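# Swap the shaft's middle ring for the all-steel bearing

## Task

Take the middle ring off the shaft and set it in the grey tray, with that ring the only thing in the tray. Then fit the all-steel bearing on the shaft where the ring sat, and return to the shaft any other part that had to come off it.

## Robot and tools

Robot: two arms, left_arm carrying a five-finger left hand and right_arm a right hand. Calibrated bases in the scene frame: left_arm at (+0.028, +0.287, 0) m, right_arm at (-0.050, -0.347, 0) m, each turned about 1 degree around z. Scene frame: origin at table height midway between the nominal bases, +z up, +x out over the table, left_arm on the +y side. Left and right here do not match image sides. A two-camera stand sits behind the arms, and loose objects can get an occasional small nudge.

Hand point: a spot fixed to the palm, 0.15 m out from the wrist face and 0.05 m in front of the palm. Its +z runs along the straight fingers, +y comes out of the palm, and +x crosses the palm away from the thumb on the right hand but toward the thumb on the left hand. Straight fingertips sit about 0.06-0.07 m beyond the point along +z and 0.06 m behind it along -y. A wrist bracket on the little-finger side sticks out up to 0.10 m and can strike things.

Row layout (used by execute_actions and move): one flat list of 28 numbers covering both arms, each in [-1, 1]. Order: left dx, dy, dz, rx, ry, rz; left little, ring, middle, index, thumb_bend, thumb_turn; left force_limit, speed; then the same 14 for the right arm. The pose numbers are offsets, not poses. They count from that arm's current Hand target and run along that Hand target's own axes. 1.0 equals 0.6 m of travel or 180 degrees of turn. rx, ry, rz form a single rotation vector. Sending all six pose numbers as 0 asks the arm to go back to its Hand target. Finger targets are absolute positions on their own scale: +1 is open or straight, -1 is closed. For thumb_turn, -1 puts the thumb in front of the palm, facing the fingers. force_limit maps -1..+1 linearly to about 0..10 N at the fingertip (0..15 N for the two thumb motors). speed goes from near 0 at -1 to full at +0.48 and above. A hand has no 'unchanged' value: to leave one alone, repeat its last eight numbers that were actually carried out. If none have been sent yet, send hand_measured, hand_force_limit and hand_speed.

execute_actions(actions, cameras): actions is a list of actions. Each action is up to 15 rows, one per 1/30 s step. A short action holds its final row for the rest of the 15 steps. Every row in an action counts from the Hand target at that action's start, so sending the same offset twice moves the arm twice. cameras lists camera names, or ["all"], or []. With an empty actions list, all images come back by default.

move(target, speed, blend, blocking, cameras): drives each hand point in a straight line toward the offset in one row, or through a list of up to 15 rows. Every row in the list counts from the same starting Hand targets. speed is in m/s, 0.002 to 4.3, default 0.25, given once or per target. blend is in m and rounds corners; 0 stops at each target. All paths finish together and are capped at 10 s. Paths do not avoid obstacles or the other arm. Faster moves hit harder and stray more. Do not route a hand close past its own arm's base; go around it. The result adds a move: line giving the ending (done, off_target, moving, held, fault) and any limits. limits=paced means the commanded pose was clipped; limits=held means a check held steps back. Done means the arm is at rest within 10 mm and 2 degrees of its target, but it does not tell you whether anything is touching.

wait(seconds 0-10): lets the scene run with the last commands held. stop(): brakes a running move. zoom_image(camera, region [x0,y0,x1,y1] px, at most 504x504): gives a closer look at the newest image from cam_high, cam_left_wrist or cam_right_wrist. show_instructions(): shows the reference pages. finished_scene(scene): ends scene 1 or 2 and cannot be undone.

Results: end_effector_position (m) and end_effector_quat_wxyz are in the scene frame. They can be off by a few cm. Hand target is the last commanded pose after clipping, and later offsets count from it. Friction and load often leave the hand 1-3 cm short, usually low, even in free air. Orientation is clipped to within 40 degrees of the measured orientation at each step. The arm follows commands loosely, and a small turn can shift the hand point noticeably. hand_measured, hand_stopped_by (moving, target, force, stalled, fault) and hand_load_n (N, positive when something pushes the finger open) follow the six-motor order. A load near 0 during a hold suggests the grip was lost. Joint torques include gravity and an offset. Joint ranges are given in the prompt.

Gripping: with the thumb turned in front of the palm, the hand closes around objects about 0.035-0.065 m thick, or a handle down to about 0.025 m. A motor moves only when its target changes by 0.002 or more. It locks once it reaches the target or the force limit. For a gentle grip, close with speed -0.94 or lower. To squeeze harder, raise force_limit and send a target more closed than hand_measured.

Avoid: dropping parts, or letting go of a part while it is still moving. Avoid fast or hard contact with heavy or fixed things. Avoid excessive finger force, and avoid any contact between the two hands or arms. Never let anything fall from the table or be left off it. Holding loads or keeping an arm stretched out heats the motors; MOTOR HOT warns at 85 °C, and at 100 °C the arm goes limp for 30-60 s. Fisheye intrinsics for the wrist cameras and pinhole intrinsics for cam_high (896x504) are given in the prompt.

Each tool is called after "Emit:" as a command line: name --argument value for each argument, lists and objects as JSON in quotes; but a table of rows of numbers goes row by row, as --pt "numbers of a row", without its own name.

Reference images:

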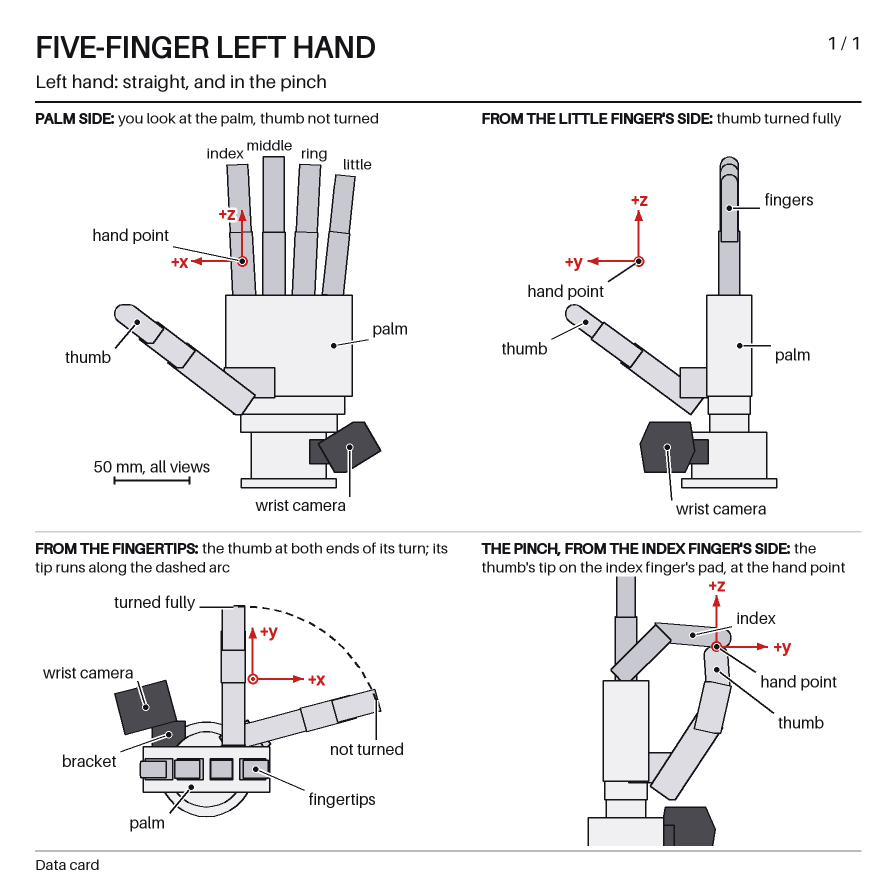

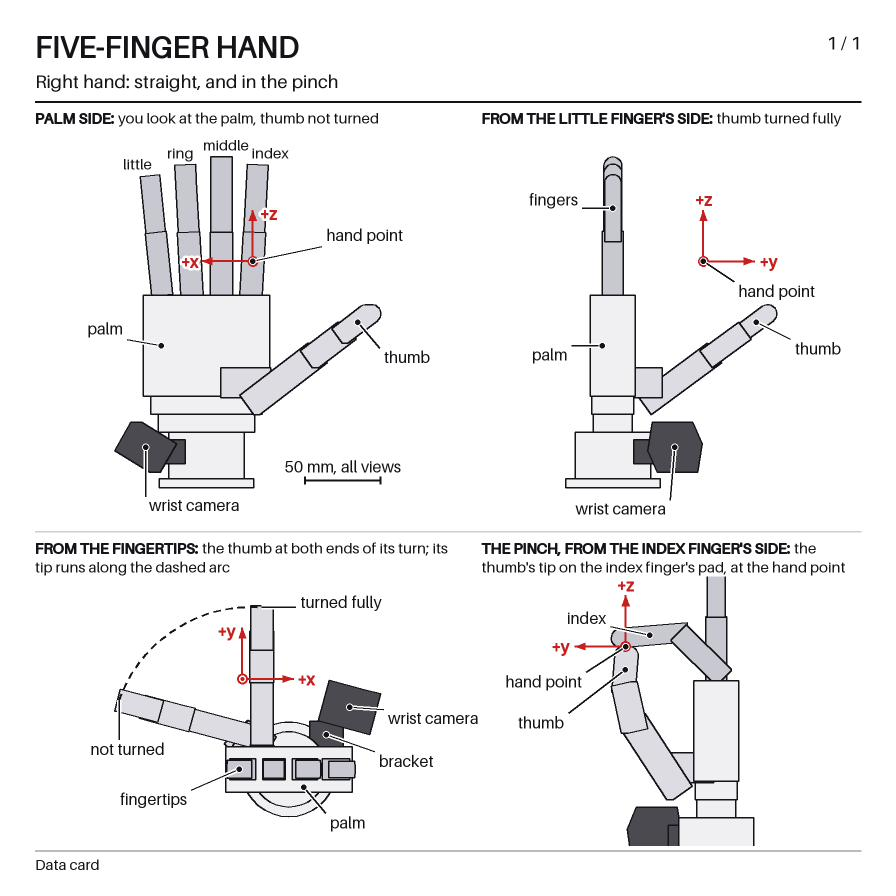

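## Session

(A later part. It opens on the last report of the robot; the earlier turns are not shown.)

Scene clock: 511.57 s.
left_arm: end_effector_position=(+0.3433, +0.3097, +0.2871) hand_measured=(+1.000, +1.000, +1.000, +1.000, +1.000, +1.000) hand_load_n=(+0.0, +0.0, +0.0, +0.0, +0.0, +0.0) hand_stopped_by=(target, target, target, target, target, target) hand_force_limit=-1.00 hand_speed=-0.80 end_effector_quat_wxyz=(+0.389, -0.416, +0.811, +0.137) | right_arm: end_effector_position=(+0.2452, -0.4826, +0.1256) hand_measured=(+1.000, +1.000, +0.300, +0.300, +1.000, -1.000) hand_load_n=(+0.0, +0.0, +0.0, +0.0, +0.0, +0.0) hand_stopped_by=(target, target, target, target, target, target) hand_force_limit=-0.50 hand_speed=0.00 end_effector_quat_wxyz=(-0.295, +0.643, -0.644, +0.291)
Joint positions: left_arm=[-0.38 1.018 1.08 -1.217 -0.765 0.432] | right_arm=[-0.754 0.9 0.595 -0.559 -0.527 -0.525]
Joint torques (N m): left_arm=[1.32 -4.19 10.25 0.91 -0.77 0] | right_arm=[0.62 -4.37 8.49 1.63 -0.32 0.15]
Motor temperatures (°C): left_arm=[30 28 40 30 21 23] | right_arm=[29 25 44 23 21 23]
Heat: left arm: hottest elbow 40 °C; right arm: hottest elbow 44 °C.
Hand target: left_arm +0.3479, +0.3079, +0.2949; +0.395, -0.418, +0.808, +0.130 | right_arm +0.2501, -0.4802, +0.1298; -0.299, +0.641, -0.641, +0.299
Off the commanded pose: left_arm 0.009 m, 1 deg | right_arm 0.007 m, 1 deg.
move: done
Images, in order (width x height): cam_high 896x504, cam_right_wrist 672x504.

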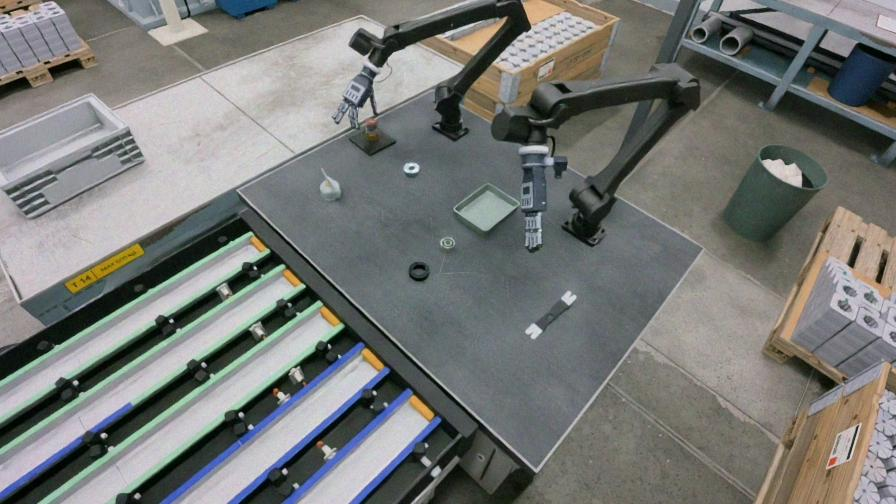

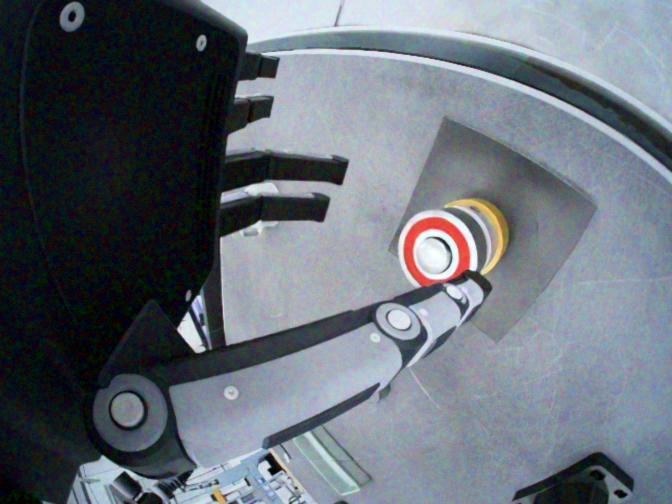

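Emit:
move --target '[0,0,0,0,0,0,1,1,1,1,1,1,-1,-0.8,-0.01,0.0357,0.03,0,0,0,1,1,0.3,0.3,1,-1,-0.5,0.0]' --speed 0.1 --cameras '["cam_high","cam_right_wrist"]'

Emit:
zoom_image --camera "cam_high" --region '[320, 60, 440, 180]'

Emit:
zoom_image --camera "cam_right_wrist" --region '[300, 100, 550, 350]'

Scene clock: 533.90 s.
left_arm: end_effector_position=(+0.3433, +0.3097, +0.2871) hand_measured=(+1.000, +1.000, +1.000, +1.000, +1.000, +1.000) hand_load_n=(+0.0, +0.0, +0.0, +0.0, +0.0, +0.0) hand_stopped_by=(target, target, target, target, target, target) hand_force_limit=-1.00 hand_speed=-0.80 end_effector_quat_wxyz=(+0.389, -0.416, +0.811, +0.137) | right_arm: end_effector_position=(+0.2443, -0.4770, +0.1026) hand_measured=(+1.000, +1.000, +0.300, +0.300, +1.000, -1.000) hand_load_n=(+0.0, +0.0, -0.5, +0.0, +0.5, +0.0) hand_stopped_by=(target, target, target, target, target, target) hand_force_limit=-0.50 hand_speed=0.00 end_effector_quat_wxyz=(-0.294, +0.642, -0.642, +0.298)
Joint positions: left_arm=[-0.38 1.018 1.08 -1.217 -0.765 0.432] | right_arm=[-0.737 0.902 0.527 -0.467 -0.513 -0.509]
Joint torques (N m): left_arm=[1.26 -4.25 10.25 0.92 -0.77 0] | right_arm=[1.03 -2.49 8.29 1.76 -0.34 0.15]
Heat: left arm: hottest elbow 41 °C; right arm: hottest elbow 43 °C.
Hand target: left_arm +0.3479, +0.3079, +0.2949; +0.395, -0.418, +0.808, +0.130 | right_arm +0.2501, -0.4743, +0.1018; -0.299, +0.641, -0.640, +0.299
Off the commanded pose: left_arm 0.009 m, 1 deg | right_arm 0.006 m, 1 deg.
move: done
Images, in order (width x height): cam_high 896x504, cam_right_wrist 672x504.

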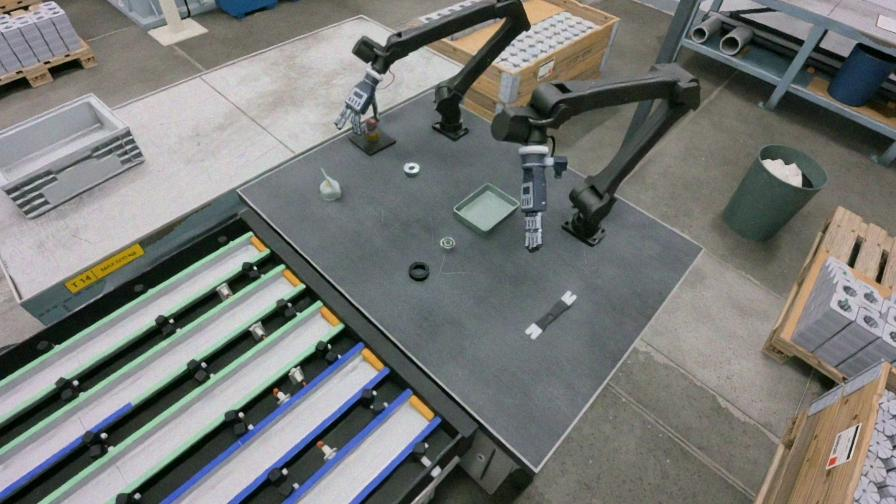

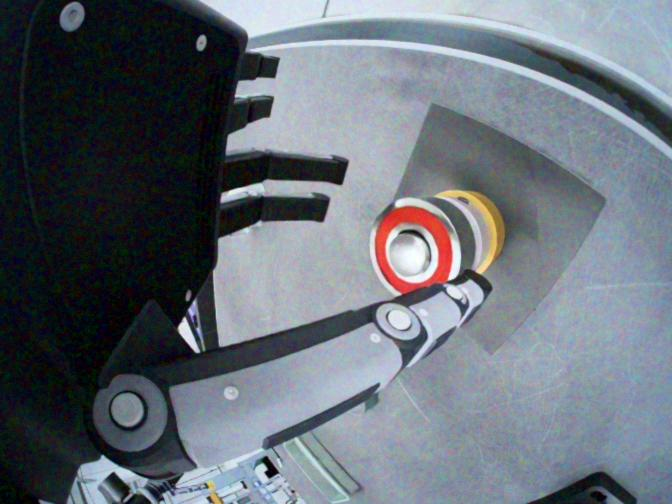

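Scaled by 4.200 from the camera's 896x504 image, which has a finer 1280x720 frame.

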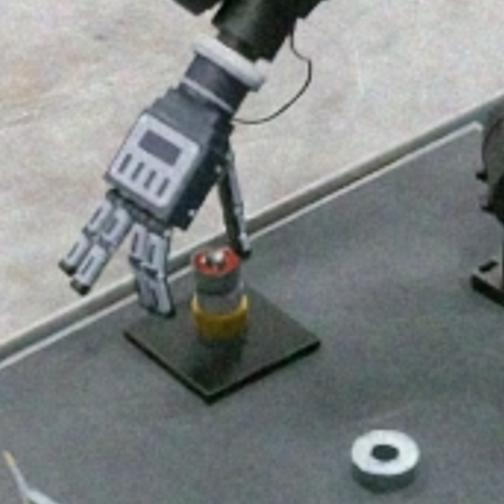

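Scaled by 2.016 from the camera's 672x504 image, which has a finer 960x720 frame.

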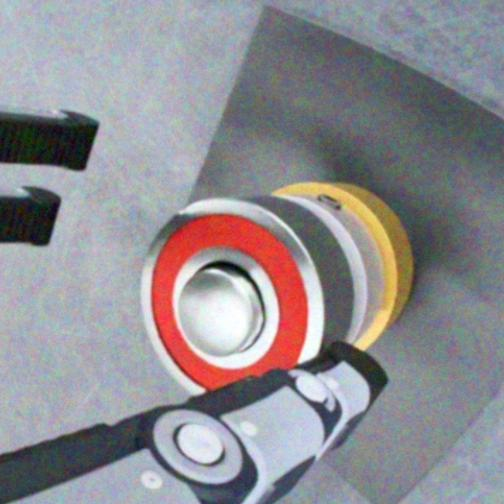

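Emit:
move --target '[0,0,0,0,0,0,1,1,1,1,1,1,-1,-0.8,-0.003,0.0153,0.0129,0,0,0,1,1,0.1,0.1,1,-1,-0.5,0.0]' --speed 0.1 --cameras '["cam_high","cam_right_wrist"]'

Emit:
zoom_image --camera "cam_high" --region '[340, 90, 410, 160]'

Emit:
zoom_image --camera "cam_right_wrist" --region '[300, 100, 550, 350]'

Scene clock: 552.90 s.
left_arm: end_effector_position=(+0.3433, +0.3097, +0.2871) hand_measured=(+1.000, +1.000, +1.000, +1.000, +1.000, +1.000) hand_load_n=(+0.0, +0.0, +0.0, +0.0, +0.0, +0.0) hand_stopped_by=(target, target, target, target, target, target) hand_force_limit=-1.00 hand_speed=-0.80 end_effector_quat_wxyz=(+0.389, -0.416, +0.811, +0.137) | right_arm: end_effector_position=(+0.2434, -0.4755, +0.0898) hand_measured=(+1.000, +1.000, +0.100, +0.100, +1.000, -1.000) hand_load_n=(+0.0, -0.5, +0.0, +0.0, +0.0, +0.5) hand_stopped_by=(target, target, target, target, target, target) hand_force_limit=-0.50 hand_speed=0.00 end_effector_quat_wxyz=(-0.293, +0.642, -0.643, +0.297)
Joint positions: left_arm=[-0.38 1.018 1.08 -1.217 -0.765 0.432] | right_arm=[-0.733 0.916 0.499 -0.425 -0.508 -0.505]
Joint torques (N m): left_arm=[1.26 -4.19 10.24 0.91 -0.77 0] | right_arm=[1.08 -2.32 8.24 1.83 -0.4 0.16]
Heat: left arm: hottest elbow 41 °C; right arm: hottest elbow 42 °C.
Hand target: left_arm +0.3479, +0.3079, +0.2949; +0.395, -0.418, +0.808, +0.130 | right_arm +0.2501, -0.4725, +0.0897; -0.299, +0.641, -0.641, +0.299
Off the commanded pose: left_arm 0.009 m, 1 deg | right_arm 0.007 m, 1 deg.
move: done
Images, in order (width x height): cam_high 896x504, cam_right_wrist 672x504.

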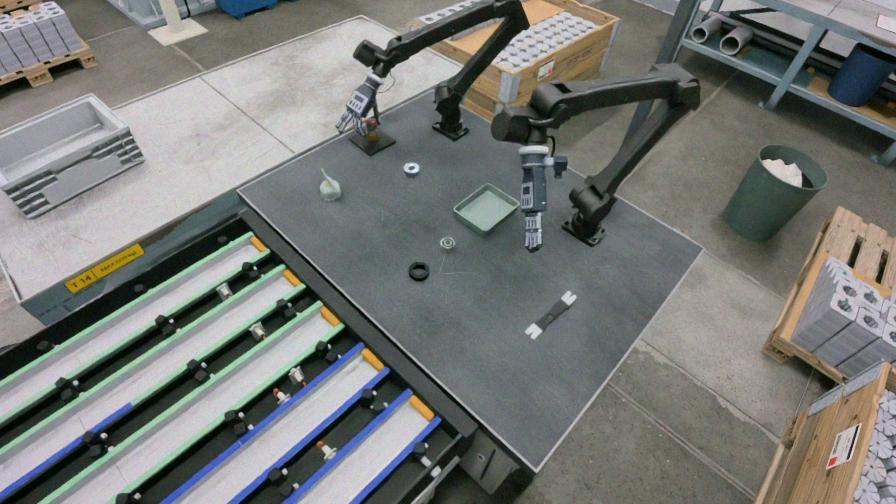

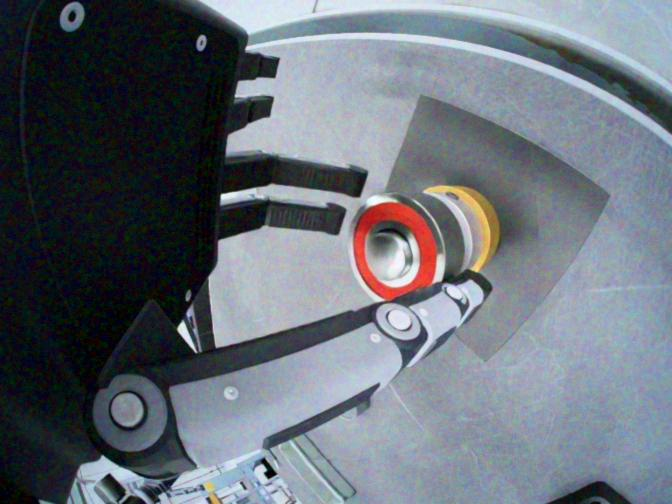

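Scaled by 7.200 from the camera's 896x504 image, which has a finer 1280x720 frame.

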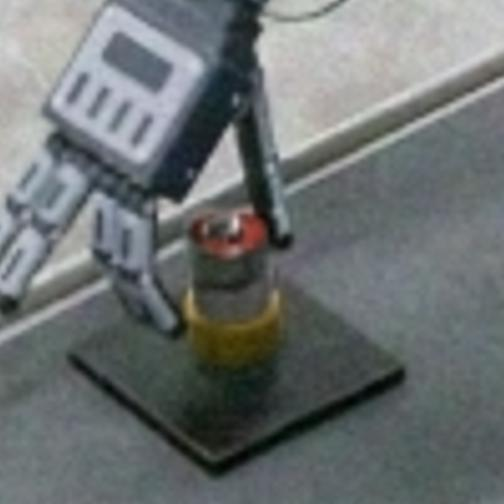

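Scaled by 2.016 from the camera's 672x504 image, which has a finer 960x720 frame.

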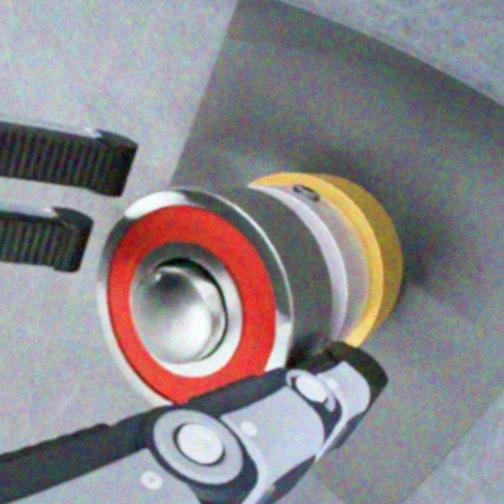

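Emit:
move --target '[0,0,0,0,0,0,1,1,1,1,1,1,-1,-0.8,0,-0.0064,-0.0054,0,0,0,1,1,-0.6,-0.6,1,-1,-0.4,-0.85]' --speed 0.1 --cameras '["cam_right_wrist"]'

Emit:
zoom_image --camera "cam_right_wrist" --region '[300, 100, 550, 350]'

Scene clock: 591.17 s.
left_arm: end_effector_position=(+0.3433, +0.3097, +0.2871) hand_measured=(+1.000, +1.000, +1.000, +1.000, +1.000, +1.000) hand_load_n=(+0.0, +0.0, +0.0, +0.0, +0.0, +0.0) hand_stopped_by=(target, target, target, target, target, target) hand_force_limit=-1.00 hand_speed=-0.80 end_effector_quat_wxyz=(+0.389, -0.416, +0.811, +0.137) | right_arm: end_effector_position=(+0.2436, -0.4750, +0.0897) hand_measured=(+1.000, +1.000, -0.216, -0.328, +1.000, -1.000) hand_load_n=(+0.0, +0.0, +3.0, +4.5, +1.0, -1.5) hand_stopped_by=(target, target, force, force, target, target) hand_force_limit=-0.40 hand_speed=-0.85 end_effector_quat_wxyz=(-0.293, +0.642, -0.643, +0.297)
Joint positions: left_arm=[-0.38 1.018 1.08 -1.217 -0.765 0.432] | right_arm=[-0.731 0.916 0.499 -0.425 -0.508 -0.505]
Joint torques (N m): left_arm=[1.26 -4.19 10.25 0.91 -0.77 0] | right_arm=[0.97 -3.14 8.91 1.18 -0.41 0.18]
Heat: left arm: hottest elbow 41 °C; right arm: hottest elbow 41 °C.
Hand target: left_arm +0.3479, +0.3079, +0.2949; +0.395, -0.418, +0.808, +0.130 | right_arm +0.2501, -0.4725, +0.0947; -0.299, +0.641, -0.640, +0.299
Off the commanded pose: left_arm 0.009 m, 1 deg | right_arm 0.009 m, 1 deg.
move: done
Images, in order (width x height): cam_right_wrist 672x504.

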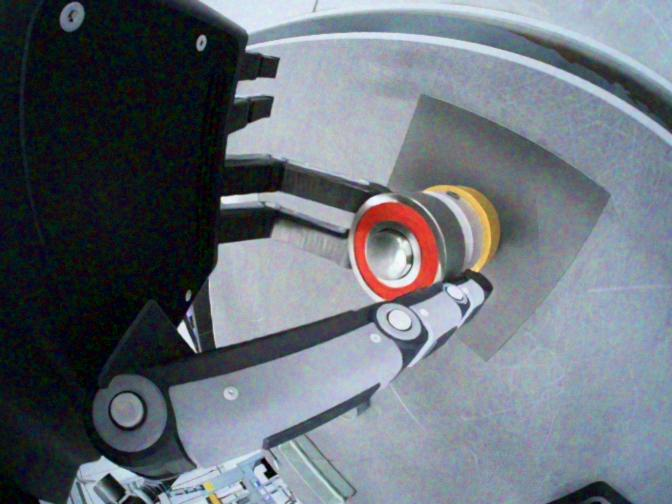

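Scaled by 2.016 from the camera's 672x504 image, which has a finer 960x720 frame.

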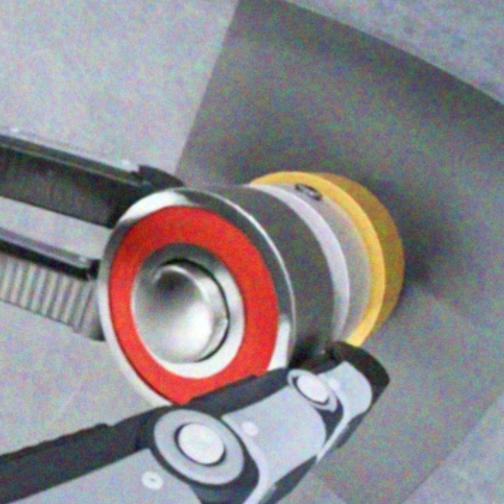

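Emit:
move --target '[0,0,0,0,0,0,1,1,1,1,1,1,-1,-0.8,0,-0.0383,-0.0322,0,0,0,1,1,-0.6,-0.6,1,-1,-0.4,-0.85]' --speed 0.05 --cameras '["cam_high","cam_right_wrist"]'

Emit:
zoom_image --camera "cam_high" --region '[340, 90, 410, 160]'

Emit:
zoom_image --camera "cam_right_wrist" --region '[300, 100, 550, 350]'

Scene clock: 612.27 s.
left_arm: end_effector_position=(+0.3433, +0.3097, +0.2871) hand_measured=(+1.000, +1.000, +1.000, +1.000, +1.000, +1.000) hand_load_n=(+0.0, +0.0, +0.0, +0.0, +0.0, +0.0) hand_stopped_by=(target, target, target, target, target, target) hand_force_limit=-1.00 hand_speed=-0.80 end_effector_quat_wxyz=(+0.389, -0.416, +0.811, +0.137) | right_arm: end_effector_position=(+0.2411, -0.4683, +0.1010) hand_measured=(+1.000, +1.000, -0.216, -0.328, +1.000, -1.000) hand_load_n=(+0.0, +0.0, +6.5, +0.0, +0.0, +0.0) hand_stopped_by=(target, target, force, force, target, target) hand_force_limit=-0.40 hand_speed=-0.85 end_effector_quat_wxyz=(-0.296, +0.646, -0.642, +0.288)
Joint positions: left_arm=[-0.38 1.018 1.08 -1.217 -0.765 0.432] | right_arm=[-0.722 0.89 0.522 -0.49 -0.512 -0.505]
Joint torques (N m): left_arm=[1.26 -4.19 10.25 0.91 -0.77 0] | right_arm=[0.5 -4.37 11.93 -0.23 -0.24 0.19]
Heat: left arm: hottest elbow 41 °C; right arm: hottest elbow 42 °C.
Hand target: left_arm +0.3479, +0.3079, +0.2949; +0.395, -0.418, +0.808, +0.130 | right_arm +0.2501, -0.4725, +0.1247; -0.299, +0.641, -0.641, +0.299
Off the commanded pose: left_arm 0.009 m, 1 deg | right_arm 0.026 m, 1 deg.
move: off_target (right_arm)
Images, in order (width x height): cam_high 896x504, cam_right_wrist 672x504.

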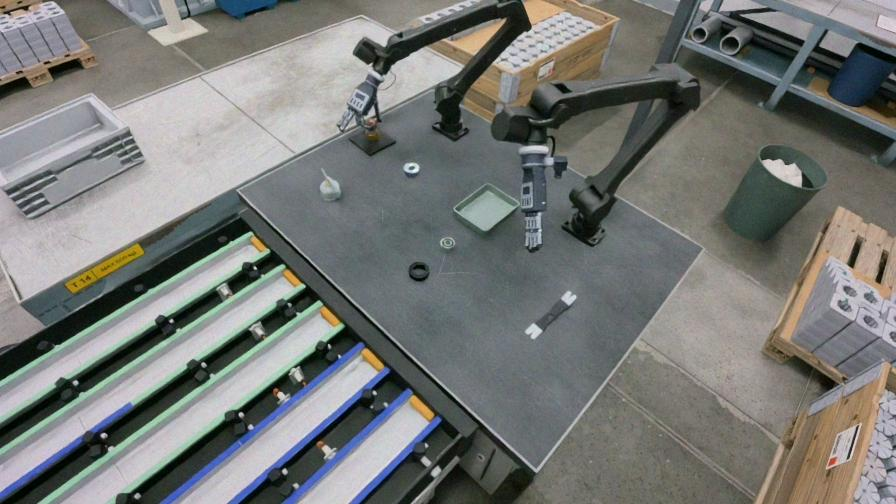

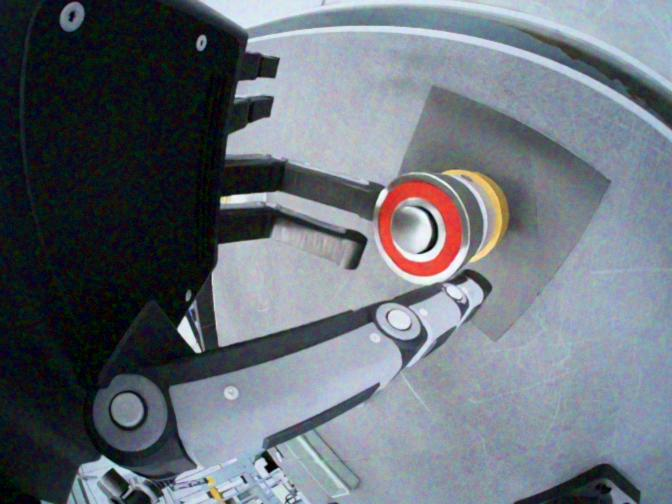

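Scaled by 7.200 from the camera's 896x504 image, which has a finer 1280x720 frame.

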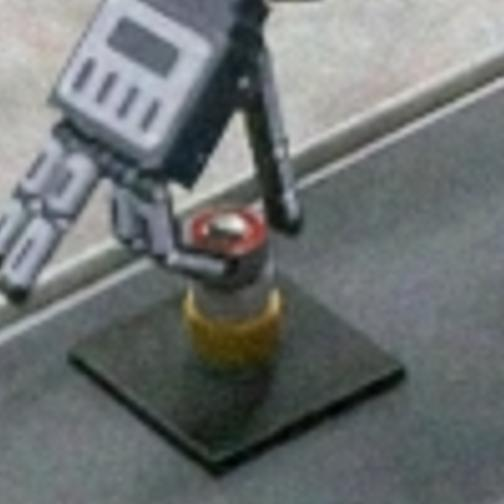

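Scaled by 2.016 from the camera's 672x504 image, which has a finer 960x720 frame.

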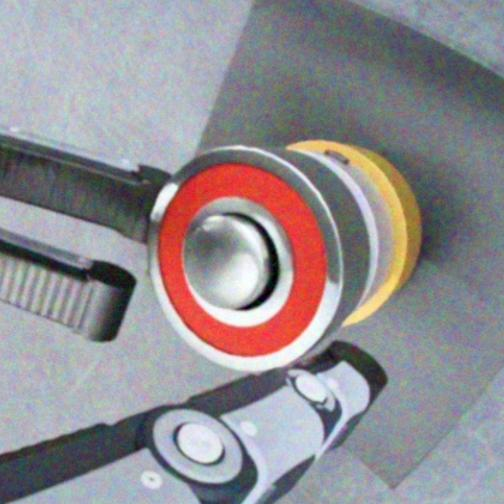

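Emit:
move --pt "0 0 0 0 0 0 1 1 1 1 1 1 -1 -0.8 0 -0.01 -0.01 0 0 0 1 1 0.1 0.1 1 -1 -0.4 -0.3" --pt "0 0 0 0 0 0 1 1 1 1 1 1 -1 -0.8 0.0075 0.038 0.0058 0 0 0 1 1 0.1 0.1 1 -1 -0.4 -0.3" --pt "0 0 0 0 0 0 1 1 1 1 1 1 -1 -0.8 0.0075 0.0572 0.0218 0 0 0 1 1 0.1 0.1 0.85 -1 -0.4 -0.3" --speed 0.1 --cameras '["cam_high","cam_right_wrist"]'

Emit:
zoom_image --camera "cam_high" --region '[340, 90, 410, 160]'

Emit:
zoom_image --camera "cam_right_wrist" --region '[300, 100, 550, 350]'

Scene clock: 659.27 s.
left_arm: end_effector_position=(+0.3433, +0.3097, +0.2871) hand_measured=(+1.000, +1.000, +1.000, +1.000, +1.000, +1.000) hand_load_n=(+0.0, +0.0, +0.0, +0.0, +0.0, +0.0) hand_stopped_by=(target, target, target, target, target, target) hand_force_limit=-1.00 hand_speed=-0.80 end_effector_quat_wxyz=(+0.389, -0.416, +0.811, +0.137) | right_arm: end_effector_position=(+0.2366, -0.4705, +0.0904) hand_measured=(+1.000, +1.000, +0.100, +0.100, +0.852, -1.000) hand_load_n=(+0.0, +0.0, +0.0, +0.0, +1.0, +0.5) hand_stopped_by=(target, target, target, target, target, target) hand_force_limit=-0.40 hand_speed=-0.30 end_effector_quat_wxyz=(-0.301, +0.640, -0.645, +0.290)
Joint positions: left_arm=[-0.38 1.018 1.08 -1.217 -0.765 0.432] | right_arm=[-0.75 0.897 0.491 -0.451 -0.536 -0.51]
Joint torques (N m): left_arm=[1.26 -4.13 10.25 0.91 -0.77 0] | right_arm=[-0.91 -2.26 8.28 1.57 -0.48 -0.22]
Heat: left arm: hottest elbow 41 °C; right arm: hottest elbow 45 °C.
Hand target: left_arm +0.3479, +0.3079, +0.2949; +0.395, -0.418, +0.808, +0.130 | right_arm +0.2381, -0.4770, +0.0901; -0.299, +0.641, -0.640, +0.299
Off the commanded pose: left_arm 0.009 m, 1 deg | right_arm 0.007 m, 1 deg.
move: done
Images, in order (width x height): cam_high 896x504, cam_right_wrist 672x504.

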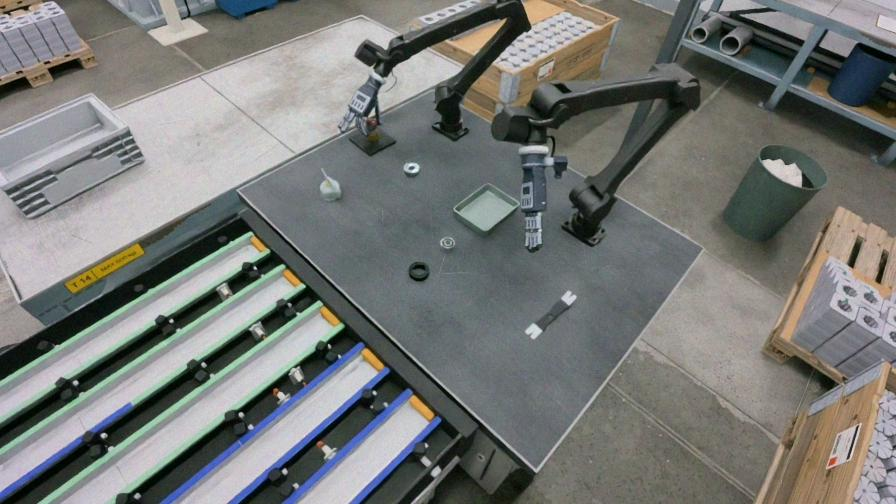

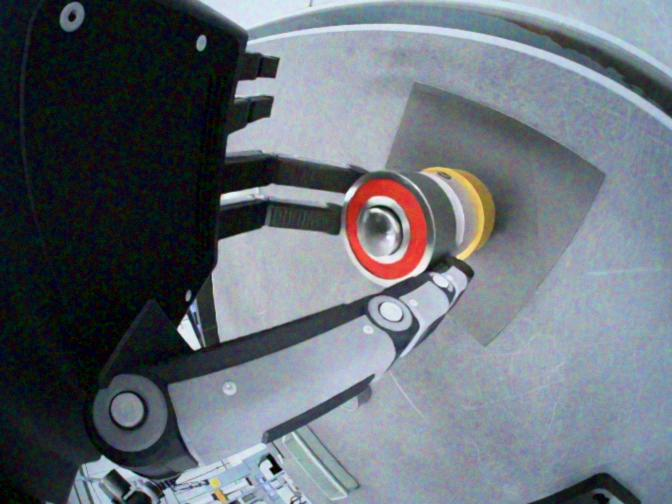

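Scaled by 7.200 from the camera's 896x504 image, which has a finer 1280x720 frame.

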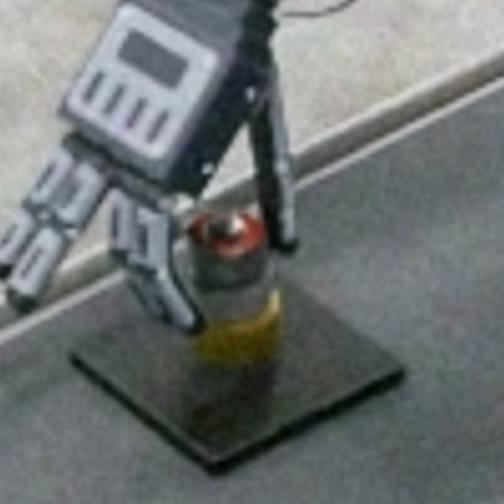

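Scaled by 2.016 from the camera's 672x504 image, which has a finer 960x720 frame.

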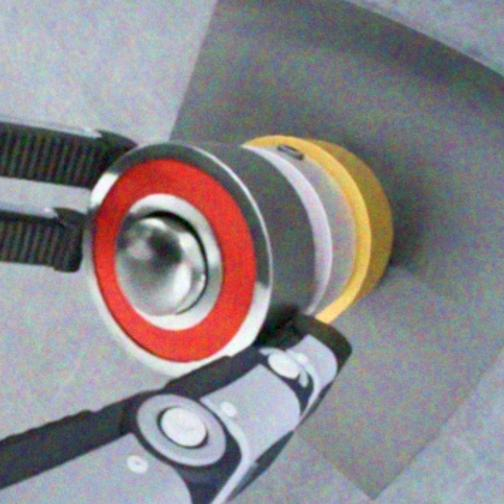

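Emit:
move --target '[0,0,0,0,0,0,1,1,1,1,1,1,-1,-0.8,0.0133,0.0043,-0.0051,0,0,0,1,1,0.1,0.1,0.85,-1,-0.4,-0.3]' --speed 0.1 --cameras '["cam_right_wrist"]'

Emit:
zoom_image --camera "cam_right_wrist" --region '[300, 100, 550, 350]'

Scene clock: 673.73 s.
left_arm: end_effector_position=(+0.3433, +0.3097, +0.2871) hand_measured=(+1.000, +1.000, +1.000, +1.000, +1.000, +1.000) hand_load_n=(+0.0, +0.0, +0.0, +0.0, +0.0, +0.0) hand_stopped_by=(target, target, target, target, target, target) hand_force_limit=-1.00 hand_speed=-0.80 end_effector_quat_wxyz=(+0.389, -0.416, +0.811, +0.137) | right_arm: end_effector_position=(+0.2329, -0.4776, +0.0883) hand_measured=(+1.000, +1.000, +0.100, +0.100, +0.850, -1.000) hand_load_n=(+0.0, +0.0, +0.0, +0.0, +0.0, +0.0) hand_stopped_by=(target, target, target, target, target, target) hand_force_limit=-0.40 hand_speed=-0.30 end_effector_quat_wxyz=(-0.302, +0.640, -0.644, +0.292)
Joint positions: left_arm=[-0.38 1.018 1.08 -1.217 -0.765 0.432] | right_arm=[-0.784 0.908 0.491 -0.451 -0.56 -0.541]
Joint torques (N m): left_arm=[1.26 -4.19 10.24 0.91 -0.77 0] | right_arm=[-1.03 -2.32 8.88 1.11 -0.49 -0.2]
Heat: left arm: hottest elbow 41 °C; right arm: hottest elbow 43 °C.
Hand target: left_arm +0.3479, +0.3079, +0.2949; +0.395, -0.418, +0.808, +0.130 | right_arm +0.2340, -0.4850, +0.0901; -0.299, +0.641, -0.641, +0.299
Off the commanded pose: left_arm 0.009 m, 1 deg | right_arm 0.008 m, 1 deg.
move: done
Images, in order (width x height): cam_right_wrist 672x504.

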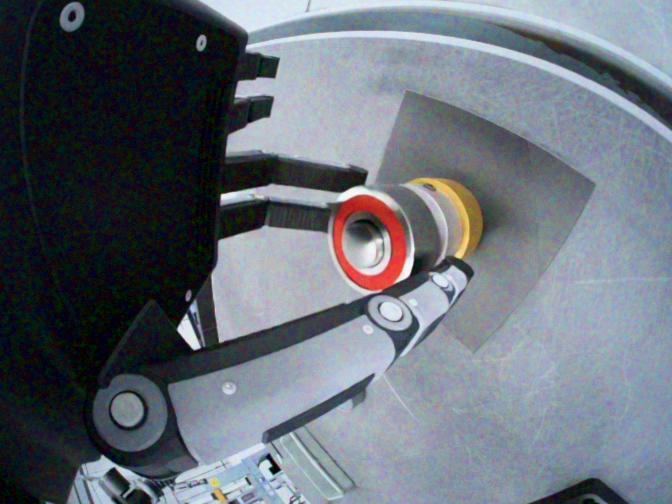

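Scaled by 2.016 from the camera's 672x504 image, which has a finer 960x720 frame.

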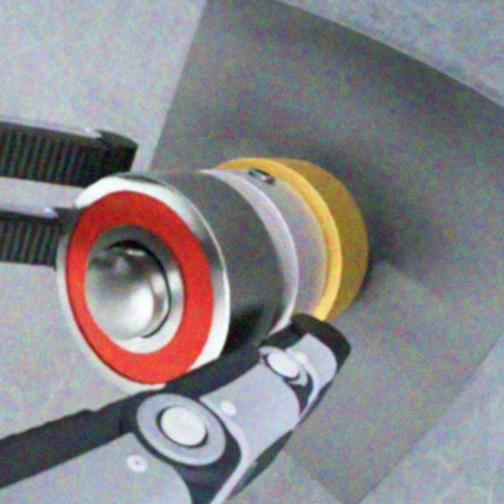

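Emit:
move --target '[0,0,0,0,0,0,1,1,1,1,1,1,-1,-0.8,-0.0083,0,0,0,0,0,1,1,0.1,0.1,0.85,-1,-0.4,-0.3]' --speed 0.1 --cameras '[]'

Emit:
move --target '[0,0,0,0,0,0,1,1,1,1,1,1,-1,-0.8,0,0,0,0,0,0,1,1,-0.6,-0.61,0.4,-1,0.2,-0.8]' --speed 0.1 --cameras '["cam_right_wrist"]'

Emit:
zoom_image --camera "cam_right_wrist" --region '[300, 100, 550, 350]'

Scene clock: 699.43 s.
left_arm: end_effector_position=(+0.3433, +0.3097, +0.2871) hand_measured=(+1.000, +1.000, +1.000, +1.000, +1.000, +1.000) hand_load_n=(+0.0, +0.0, +0.0, +0.0, +0.0, +0.0) hand_stopped_by=(target, target, target, target, target, target) hand_force_limit=-1.00 hand_speed=-0.80 end_effector_quat_wxyz=(+0.389, -0.416, +0.811, +0.137) | right_arm: end_effector_position=(+0.2326, -0.4784, +0.0880) hand_measured=(+1.000, +1.000, +0.100, +0.100, +0.850, -1.000) hand_load_n=(+0.0, +0.0, +0.0, +0.0, +0.0, +0.0) hand_stopped_by=(target, target, target, target, target, target) hand_force_limit=-0.40 hand_speed=-0.30 end_effector_quat_wxyz=(-0.300, +0.640, -0.644, +0.292)
Joint positions: left_arm=[-0.38 1.018 1.08 -1.217 -0.765 0.432] | right_arm=[-0.784 0.908 0.491 -0.451 -0.555 -0.541]
Joint torques (N m): left_arm=[1.26 -4.25 10.25 0.92 -0.77 0] | right_arm=[-0.09 -3.55 8.31 1.18 -0.33 -0.07]
Heat: left arm: hottest elbow 41 °C; right arm: hottest elbow 41 °C.
Hand target: left_arm +0.3479, +0.3079, +0.2949; +0.395, -0.418, +0.808, +0.130 | right_arm +0.2340, -0.4801, +0.0901; -0.299, +0.641, -0.641, +0.299
Off the commanded pose: left_arm 0.009 m, 1 deg | right_arm 0.003 m, 1 deg.
move: done
No camera images: "cameras" was empty.

Scene clock: 700.17 s.
left_arm: end_effector_position=(+0.3433, +0.3097, +0.2871) hand_measured=(+1.000, +1.000, +1.000, +1.000, +1.000, +1.000) hand_load_n=(+0.0, +0.0, +0.0, +0.0, +0.0, +0.0) hand_stopped_by=(target, target, target, target, target, target) hand_force_limit=-1.00 hand_speed=-0.80 end_effector_quat_wxyz=(+0.389, -0.416, +0.811, +0.137) | right_arm: end_effector_position=(+0.2323, -0.4788, +0.0876) hand_measured=(+1.000, +1.000, -0.080, -0.154, +0.756, -1.000) hand_load_n=(+0.0, +0.0, +5.5, +5.0, +11.5, +0.5) hand_stopped_by=(target, target, force, force, force, target) hand_force_limit=0.20 hand_speed=-0.80 end_effector_quat_wxyz=(-0.299, +0.640, -0.645, +0.293)
Joint positions: left_arm=[-0.38 1.018 1.08 -1.217 -0.765 0.432] | right_arm=[-0.784 0.908 0.49 -0.451 -0.552 -0.541]
Joint torques (N m): left_arm=[1.26 -4.19 10.24 0.91 -0.77 0] | right_arm=[-0.09 -3.49 8.35 1.14 -0.43 -0.08]
Heat: left arm: hottest elbow 41 °C; right arm: hottest elbow 41 °C.
Hand target: left_arm +0.3479, +0.3079, +0.2949; +0.395, -0.418, +0.808, +0.130 | right_arm +0.2340, -0.4801, +0.0901; -0.299, +0.641, -0.641, +0.299
Off the commanded pose: left_arm 0.009 m, 1 deg | right_arm 0.003 m, 1 deg.
move: done
Images, in order (width x height): cam_right_wrist 672x504.

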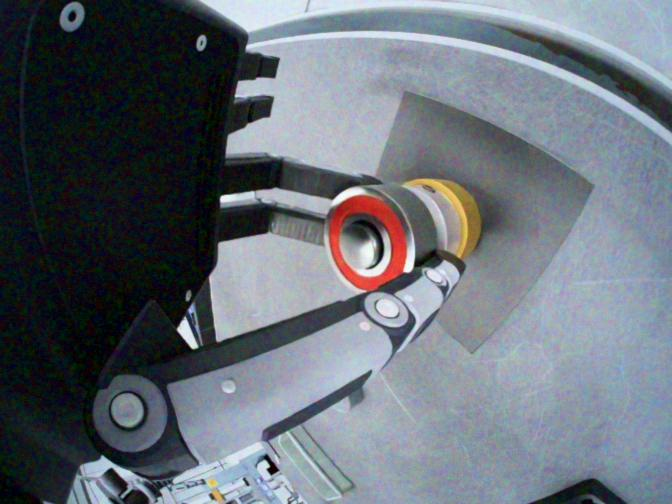

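Scaled by 2.016 from the camera's 672x504 image, which has a finer 960x720 frame.

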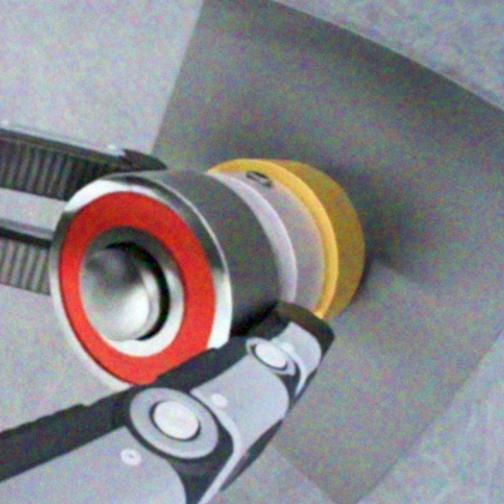

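Emit:
move --target '[0,0,0,0,0,0,1,1,1,1,1,1,-1,-0.8,0,-0.0447,-0.0376,0,0,0,1,1,-0.6,-0.61,0.4,-1,0.2,-0.8]' --speed 0.06 --cameras '["cam_high","cam_right_wrist"]'

Emit:
zoom_image --camera "cam_high" --region '[340, 90, 410, 160]'

Emit:
zoom_image --camera "cam_right_wrist" --region '[300, 100, 550, 350]'

Scene clock: 713.30 s.
left_arm: end_effector_position=(+0.3433, +0.3097, +0.2871) hand_measured=(+1.000, +1.000, +1.000, +1.000, +1.000, +1.000) hand_load_n=(+0.0, +0.0, +0.0, +0.0, +0.0, +0.0) hand_stopped_by=(target, target, target, target, target, target) hand_force_limit=-1.00 hand_speed=-0.80 end_effector_quat_wxyz=(+0.389, -0.416, +0.811, +0.137) | right_arm: end_effector_position=(+0.2233, -0.4689, +0.0961) hand_measured=(+1.000, +1.000, -0.080, -0.156, +0.754, -1.000) hand_load_n=(+0.0, +0.0, +5.5, +0.0, +0.0, +0.0) hand_stopped_by=(target, target, force, force, force, target) hand_force_limit=0.20 hand_speed=-0.80 end_effector_quat_wxyz=(-0.301, +0.640, -0.651, +0.276)
Joint positions: left_arm=[-0.38 1.018 1.08 -1.217 -0.765 0.432] | right_arm=[-0.783 0.871 0.506 -0.54 -0.558 -0.541]
Joint torques (N m): left_arm=[1.26 -4.13 10.25 0.91 -0.77 0] | right_arm=[0.09 -4.31 12.45 -0.14 -0.2 -0.05]
Heat: left arm: hottest elbow 41 °C; right arm: hottest elbow 40 °C.
Hand target: left_arm +0.3479, +0.3079, +0.2949; +0.395, -0.418, +0.808, +0.130 | right_arm +0.2339, -0.4800, +0.1250; -0.299, +0.641, -0.641, +0.299
Off the commanded pose: left_arm 0.009 m, 1 deg | right_arm 0.033 m, 3 deg.
move: off_target (right_arm)
Images, in order (width x height): cam_high 896x504, cam_right_wrist 672x504.

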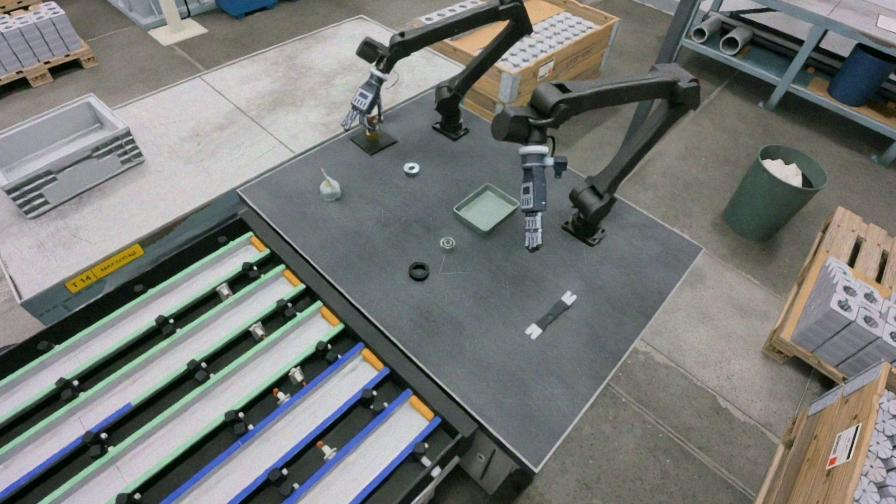

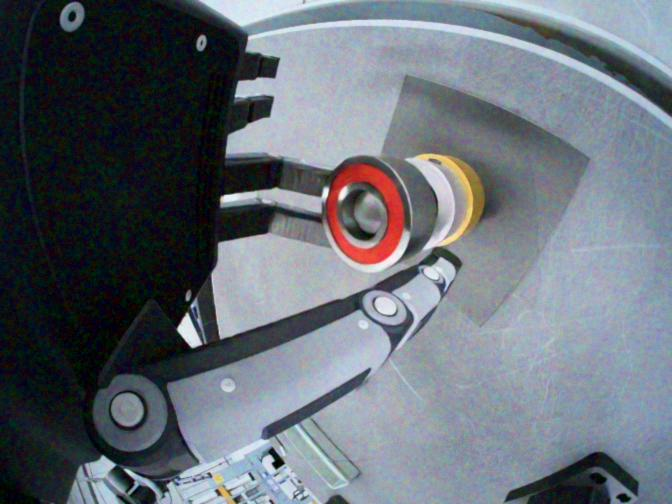

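Scaled by 7.200 from the camera's 896x504 image, which has a finer 1280x720 frame.

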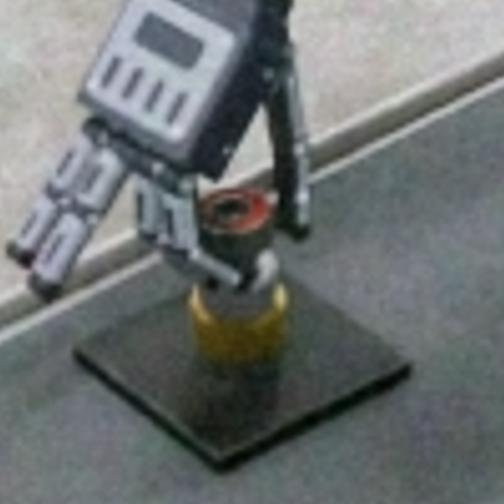

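Scaled by 2.016 from the camera's 672x504 image, which has a finer 960x720 frame.

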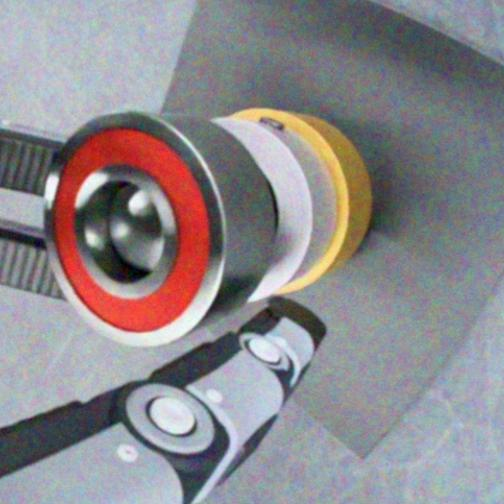

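Emit:
move --pt "0 0 0 0 0 0 1 1 1 1 1 1 -1 -0.8 -0.005 0 0 0 0 0 1 1 0.1 0.02 1 -1 0.2 -0.3" --pt "0 0 0 0 0 0 1 1 1 1 1 1 -1 -0.8 -0.005 0.044 0.0383 0 0 0 1 1 0.1 0.02 0.85 -1 0.2 -0.3" --speed 0.08 --cameras '["cam_high","cam_right_wrist"]'

Emit:
zoom_image --camera "cam_high" --region '[340, 90, 410, 160]'

Emit:
zoom_image --camera "cam_right_wrist" --region '[300, 100, 550, 350]'

Scene clock: 742.90 s.
left_arm: end_effector_position=(+0.3433, +0.3097, +0.2871) hand_measured=(+1.000, +1.000, +1.000, +1.000, +1.000, +1.000) hand_load_n=(+0.0, +0.0, +0.0, +0.0, +0.0, +0.0) hand_stopped_by=(target, target, target, target, target, target) hand_force_limit=-1.00 hand_speed=-0.80 end_effector_quat_wxyz=(+0.389, -0.416, +0.811, +0.137) | right_arm: end_effector_position=(+0.2306, -0.4779, +0.0909) hand_measured=(+1.000, +1.000, +0.100, +0.020, +0.850, -1.000) hand_load_n=(+0.0, +0.0, +0.0, +0.0, +0.0, +0.0) hand_stopped_by=(target, target, target, target, target, target) hand_force_limit=0.20 hand_speed=-0.30 end_effector_quat_wxyz=(-0.297, +0.640, -0.644, +0.297)
Joint positions: left_arm=[-0.38 1.018 1.08 -1.217 -0.765 0.432] | right_arm=[-0.783 0.888 0.488 -0.461 -0.548 -0.541]
Joint torques (N m): left_arm=[1.26 -4.19 10.25 0.91 -0.77 0] | right_arm=[0.73 -2.14 8.24 1.57 -0.32 0.04]
Heat: left arm: hottest elbow 41 °C; right arm: hottest elbow 44 °C.
Hand target: left_arm +0.3479, +0.3079, +0.2949; +0.395, -0.418, +0.808, +0.130 | right_arm +0.2346, -0.4770, +0.0902; -0.299, +0.641, -0.641, +0.299
Off the commanded pose: left_arm 0.009 m, 1 deg | right_arm 0.004 m, 0 deg.
move: done
Images, in order (width x height): cam_high 896x504, cam_right_wrist 672x504.

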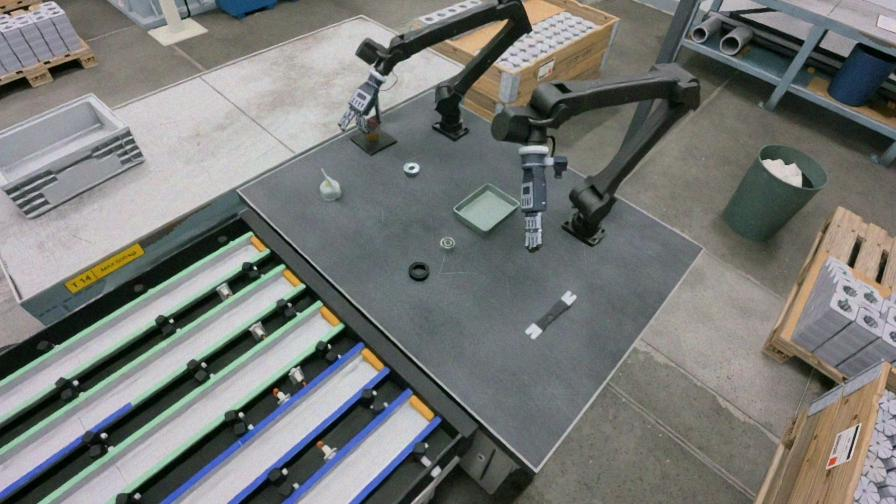

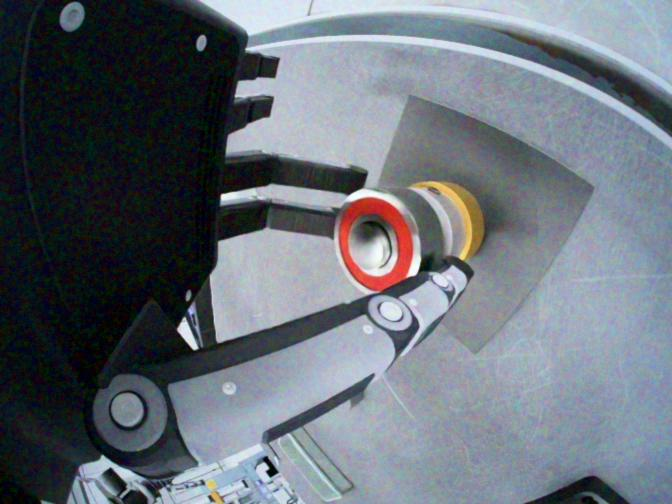

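Scaled by 7.200 from the camera's 896x504 image, which has a finer 1280x720 frame.

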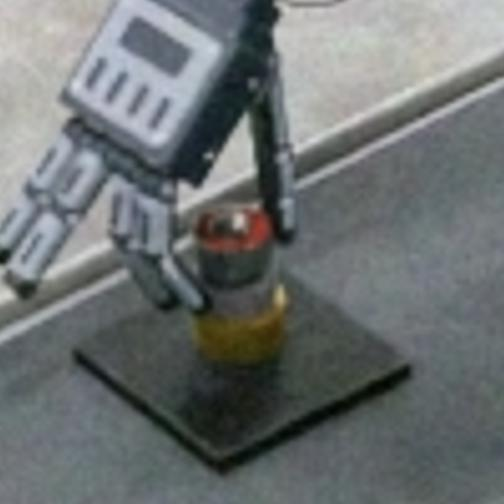

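Scaled by 2.016 from the camera's 672x504 image, which has a finer 960x720 frame.

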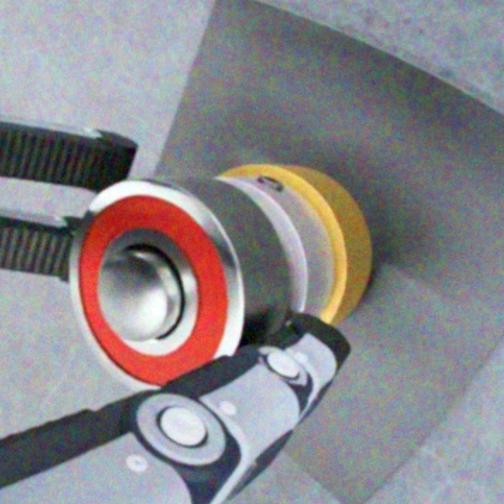

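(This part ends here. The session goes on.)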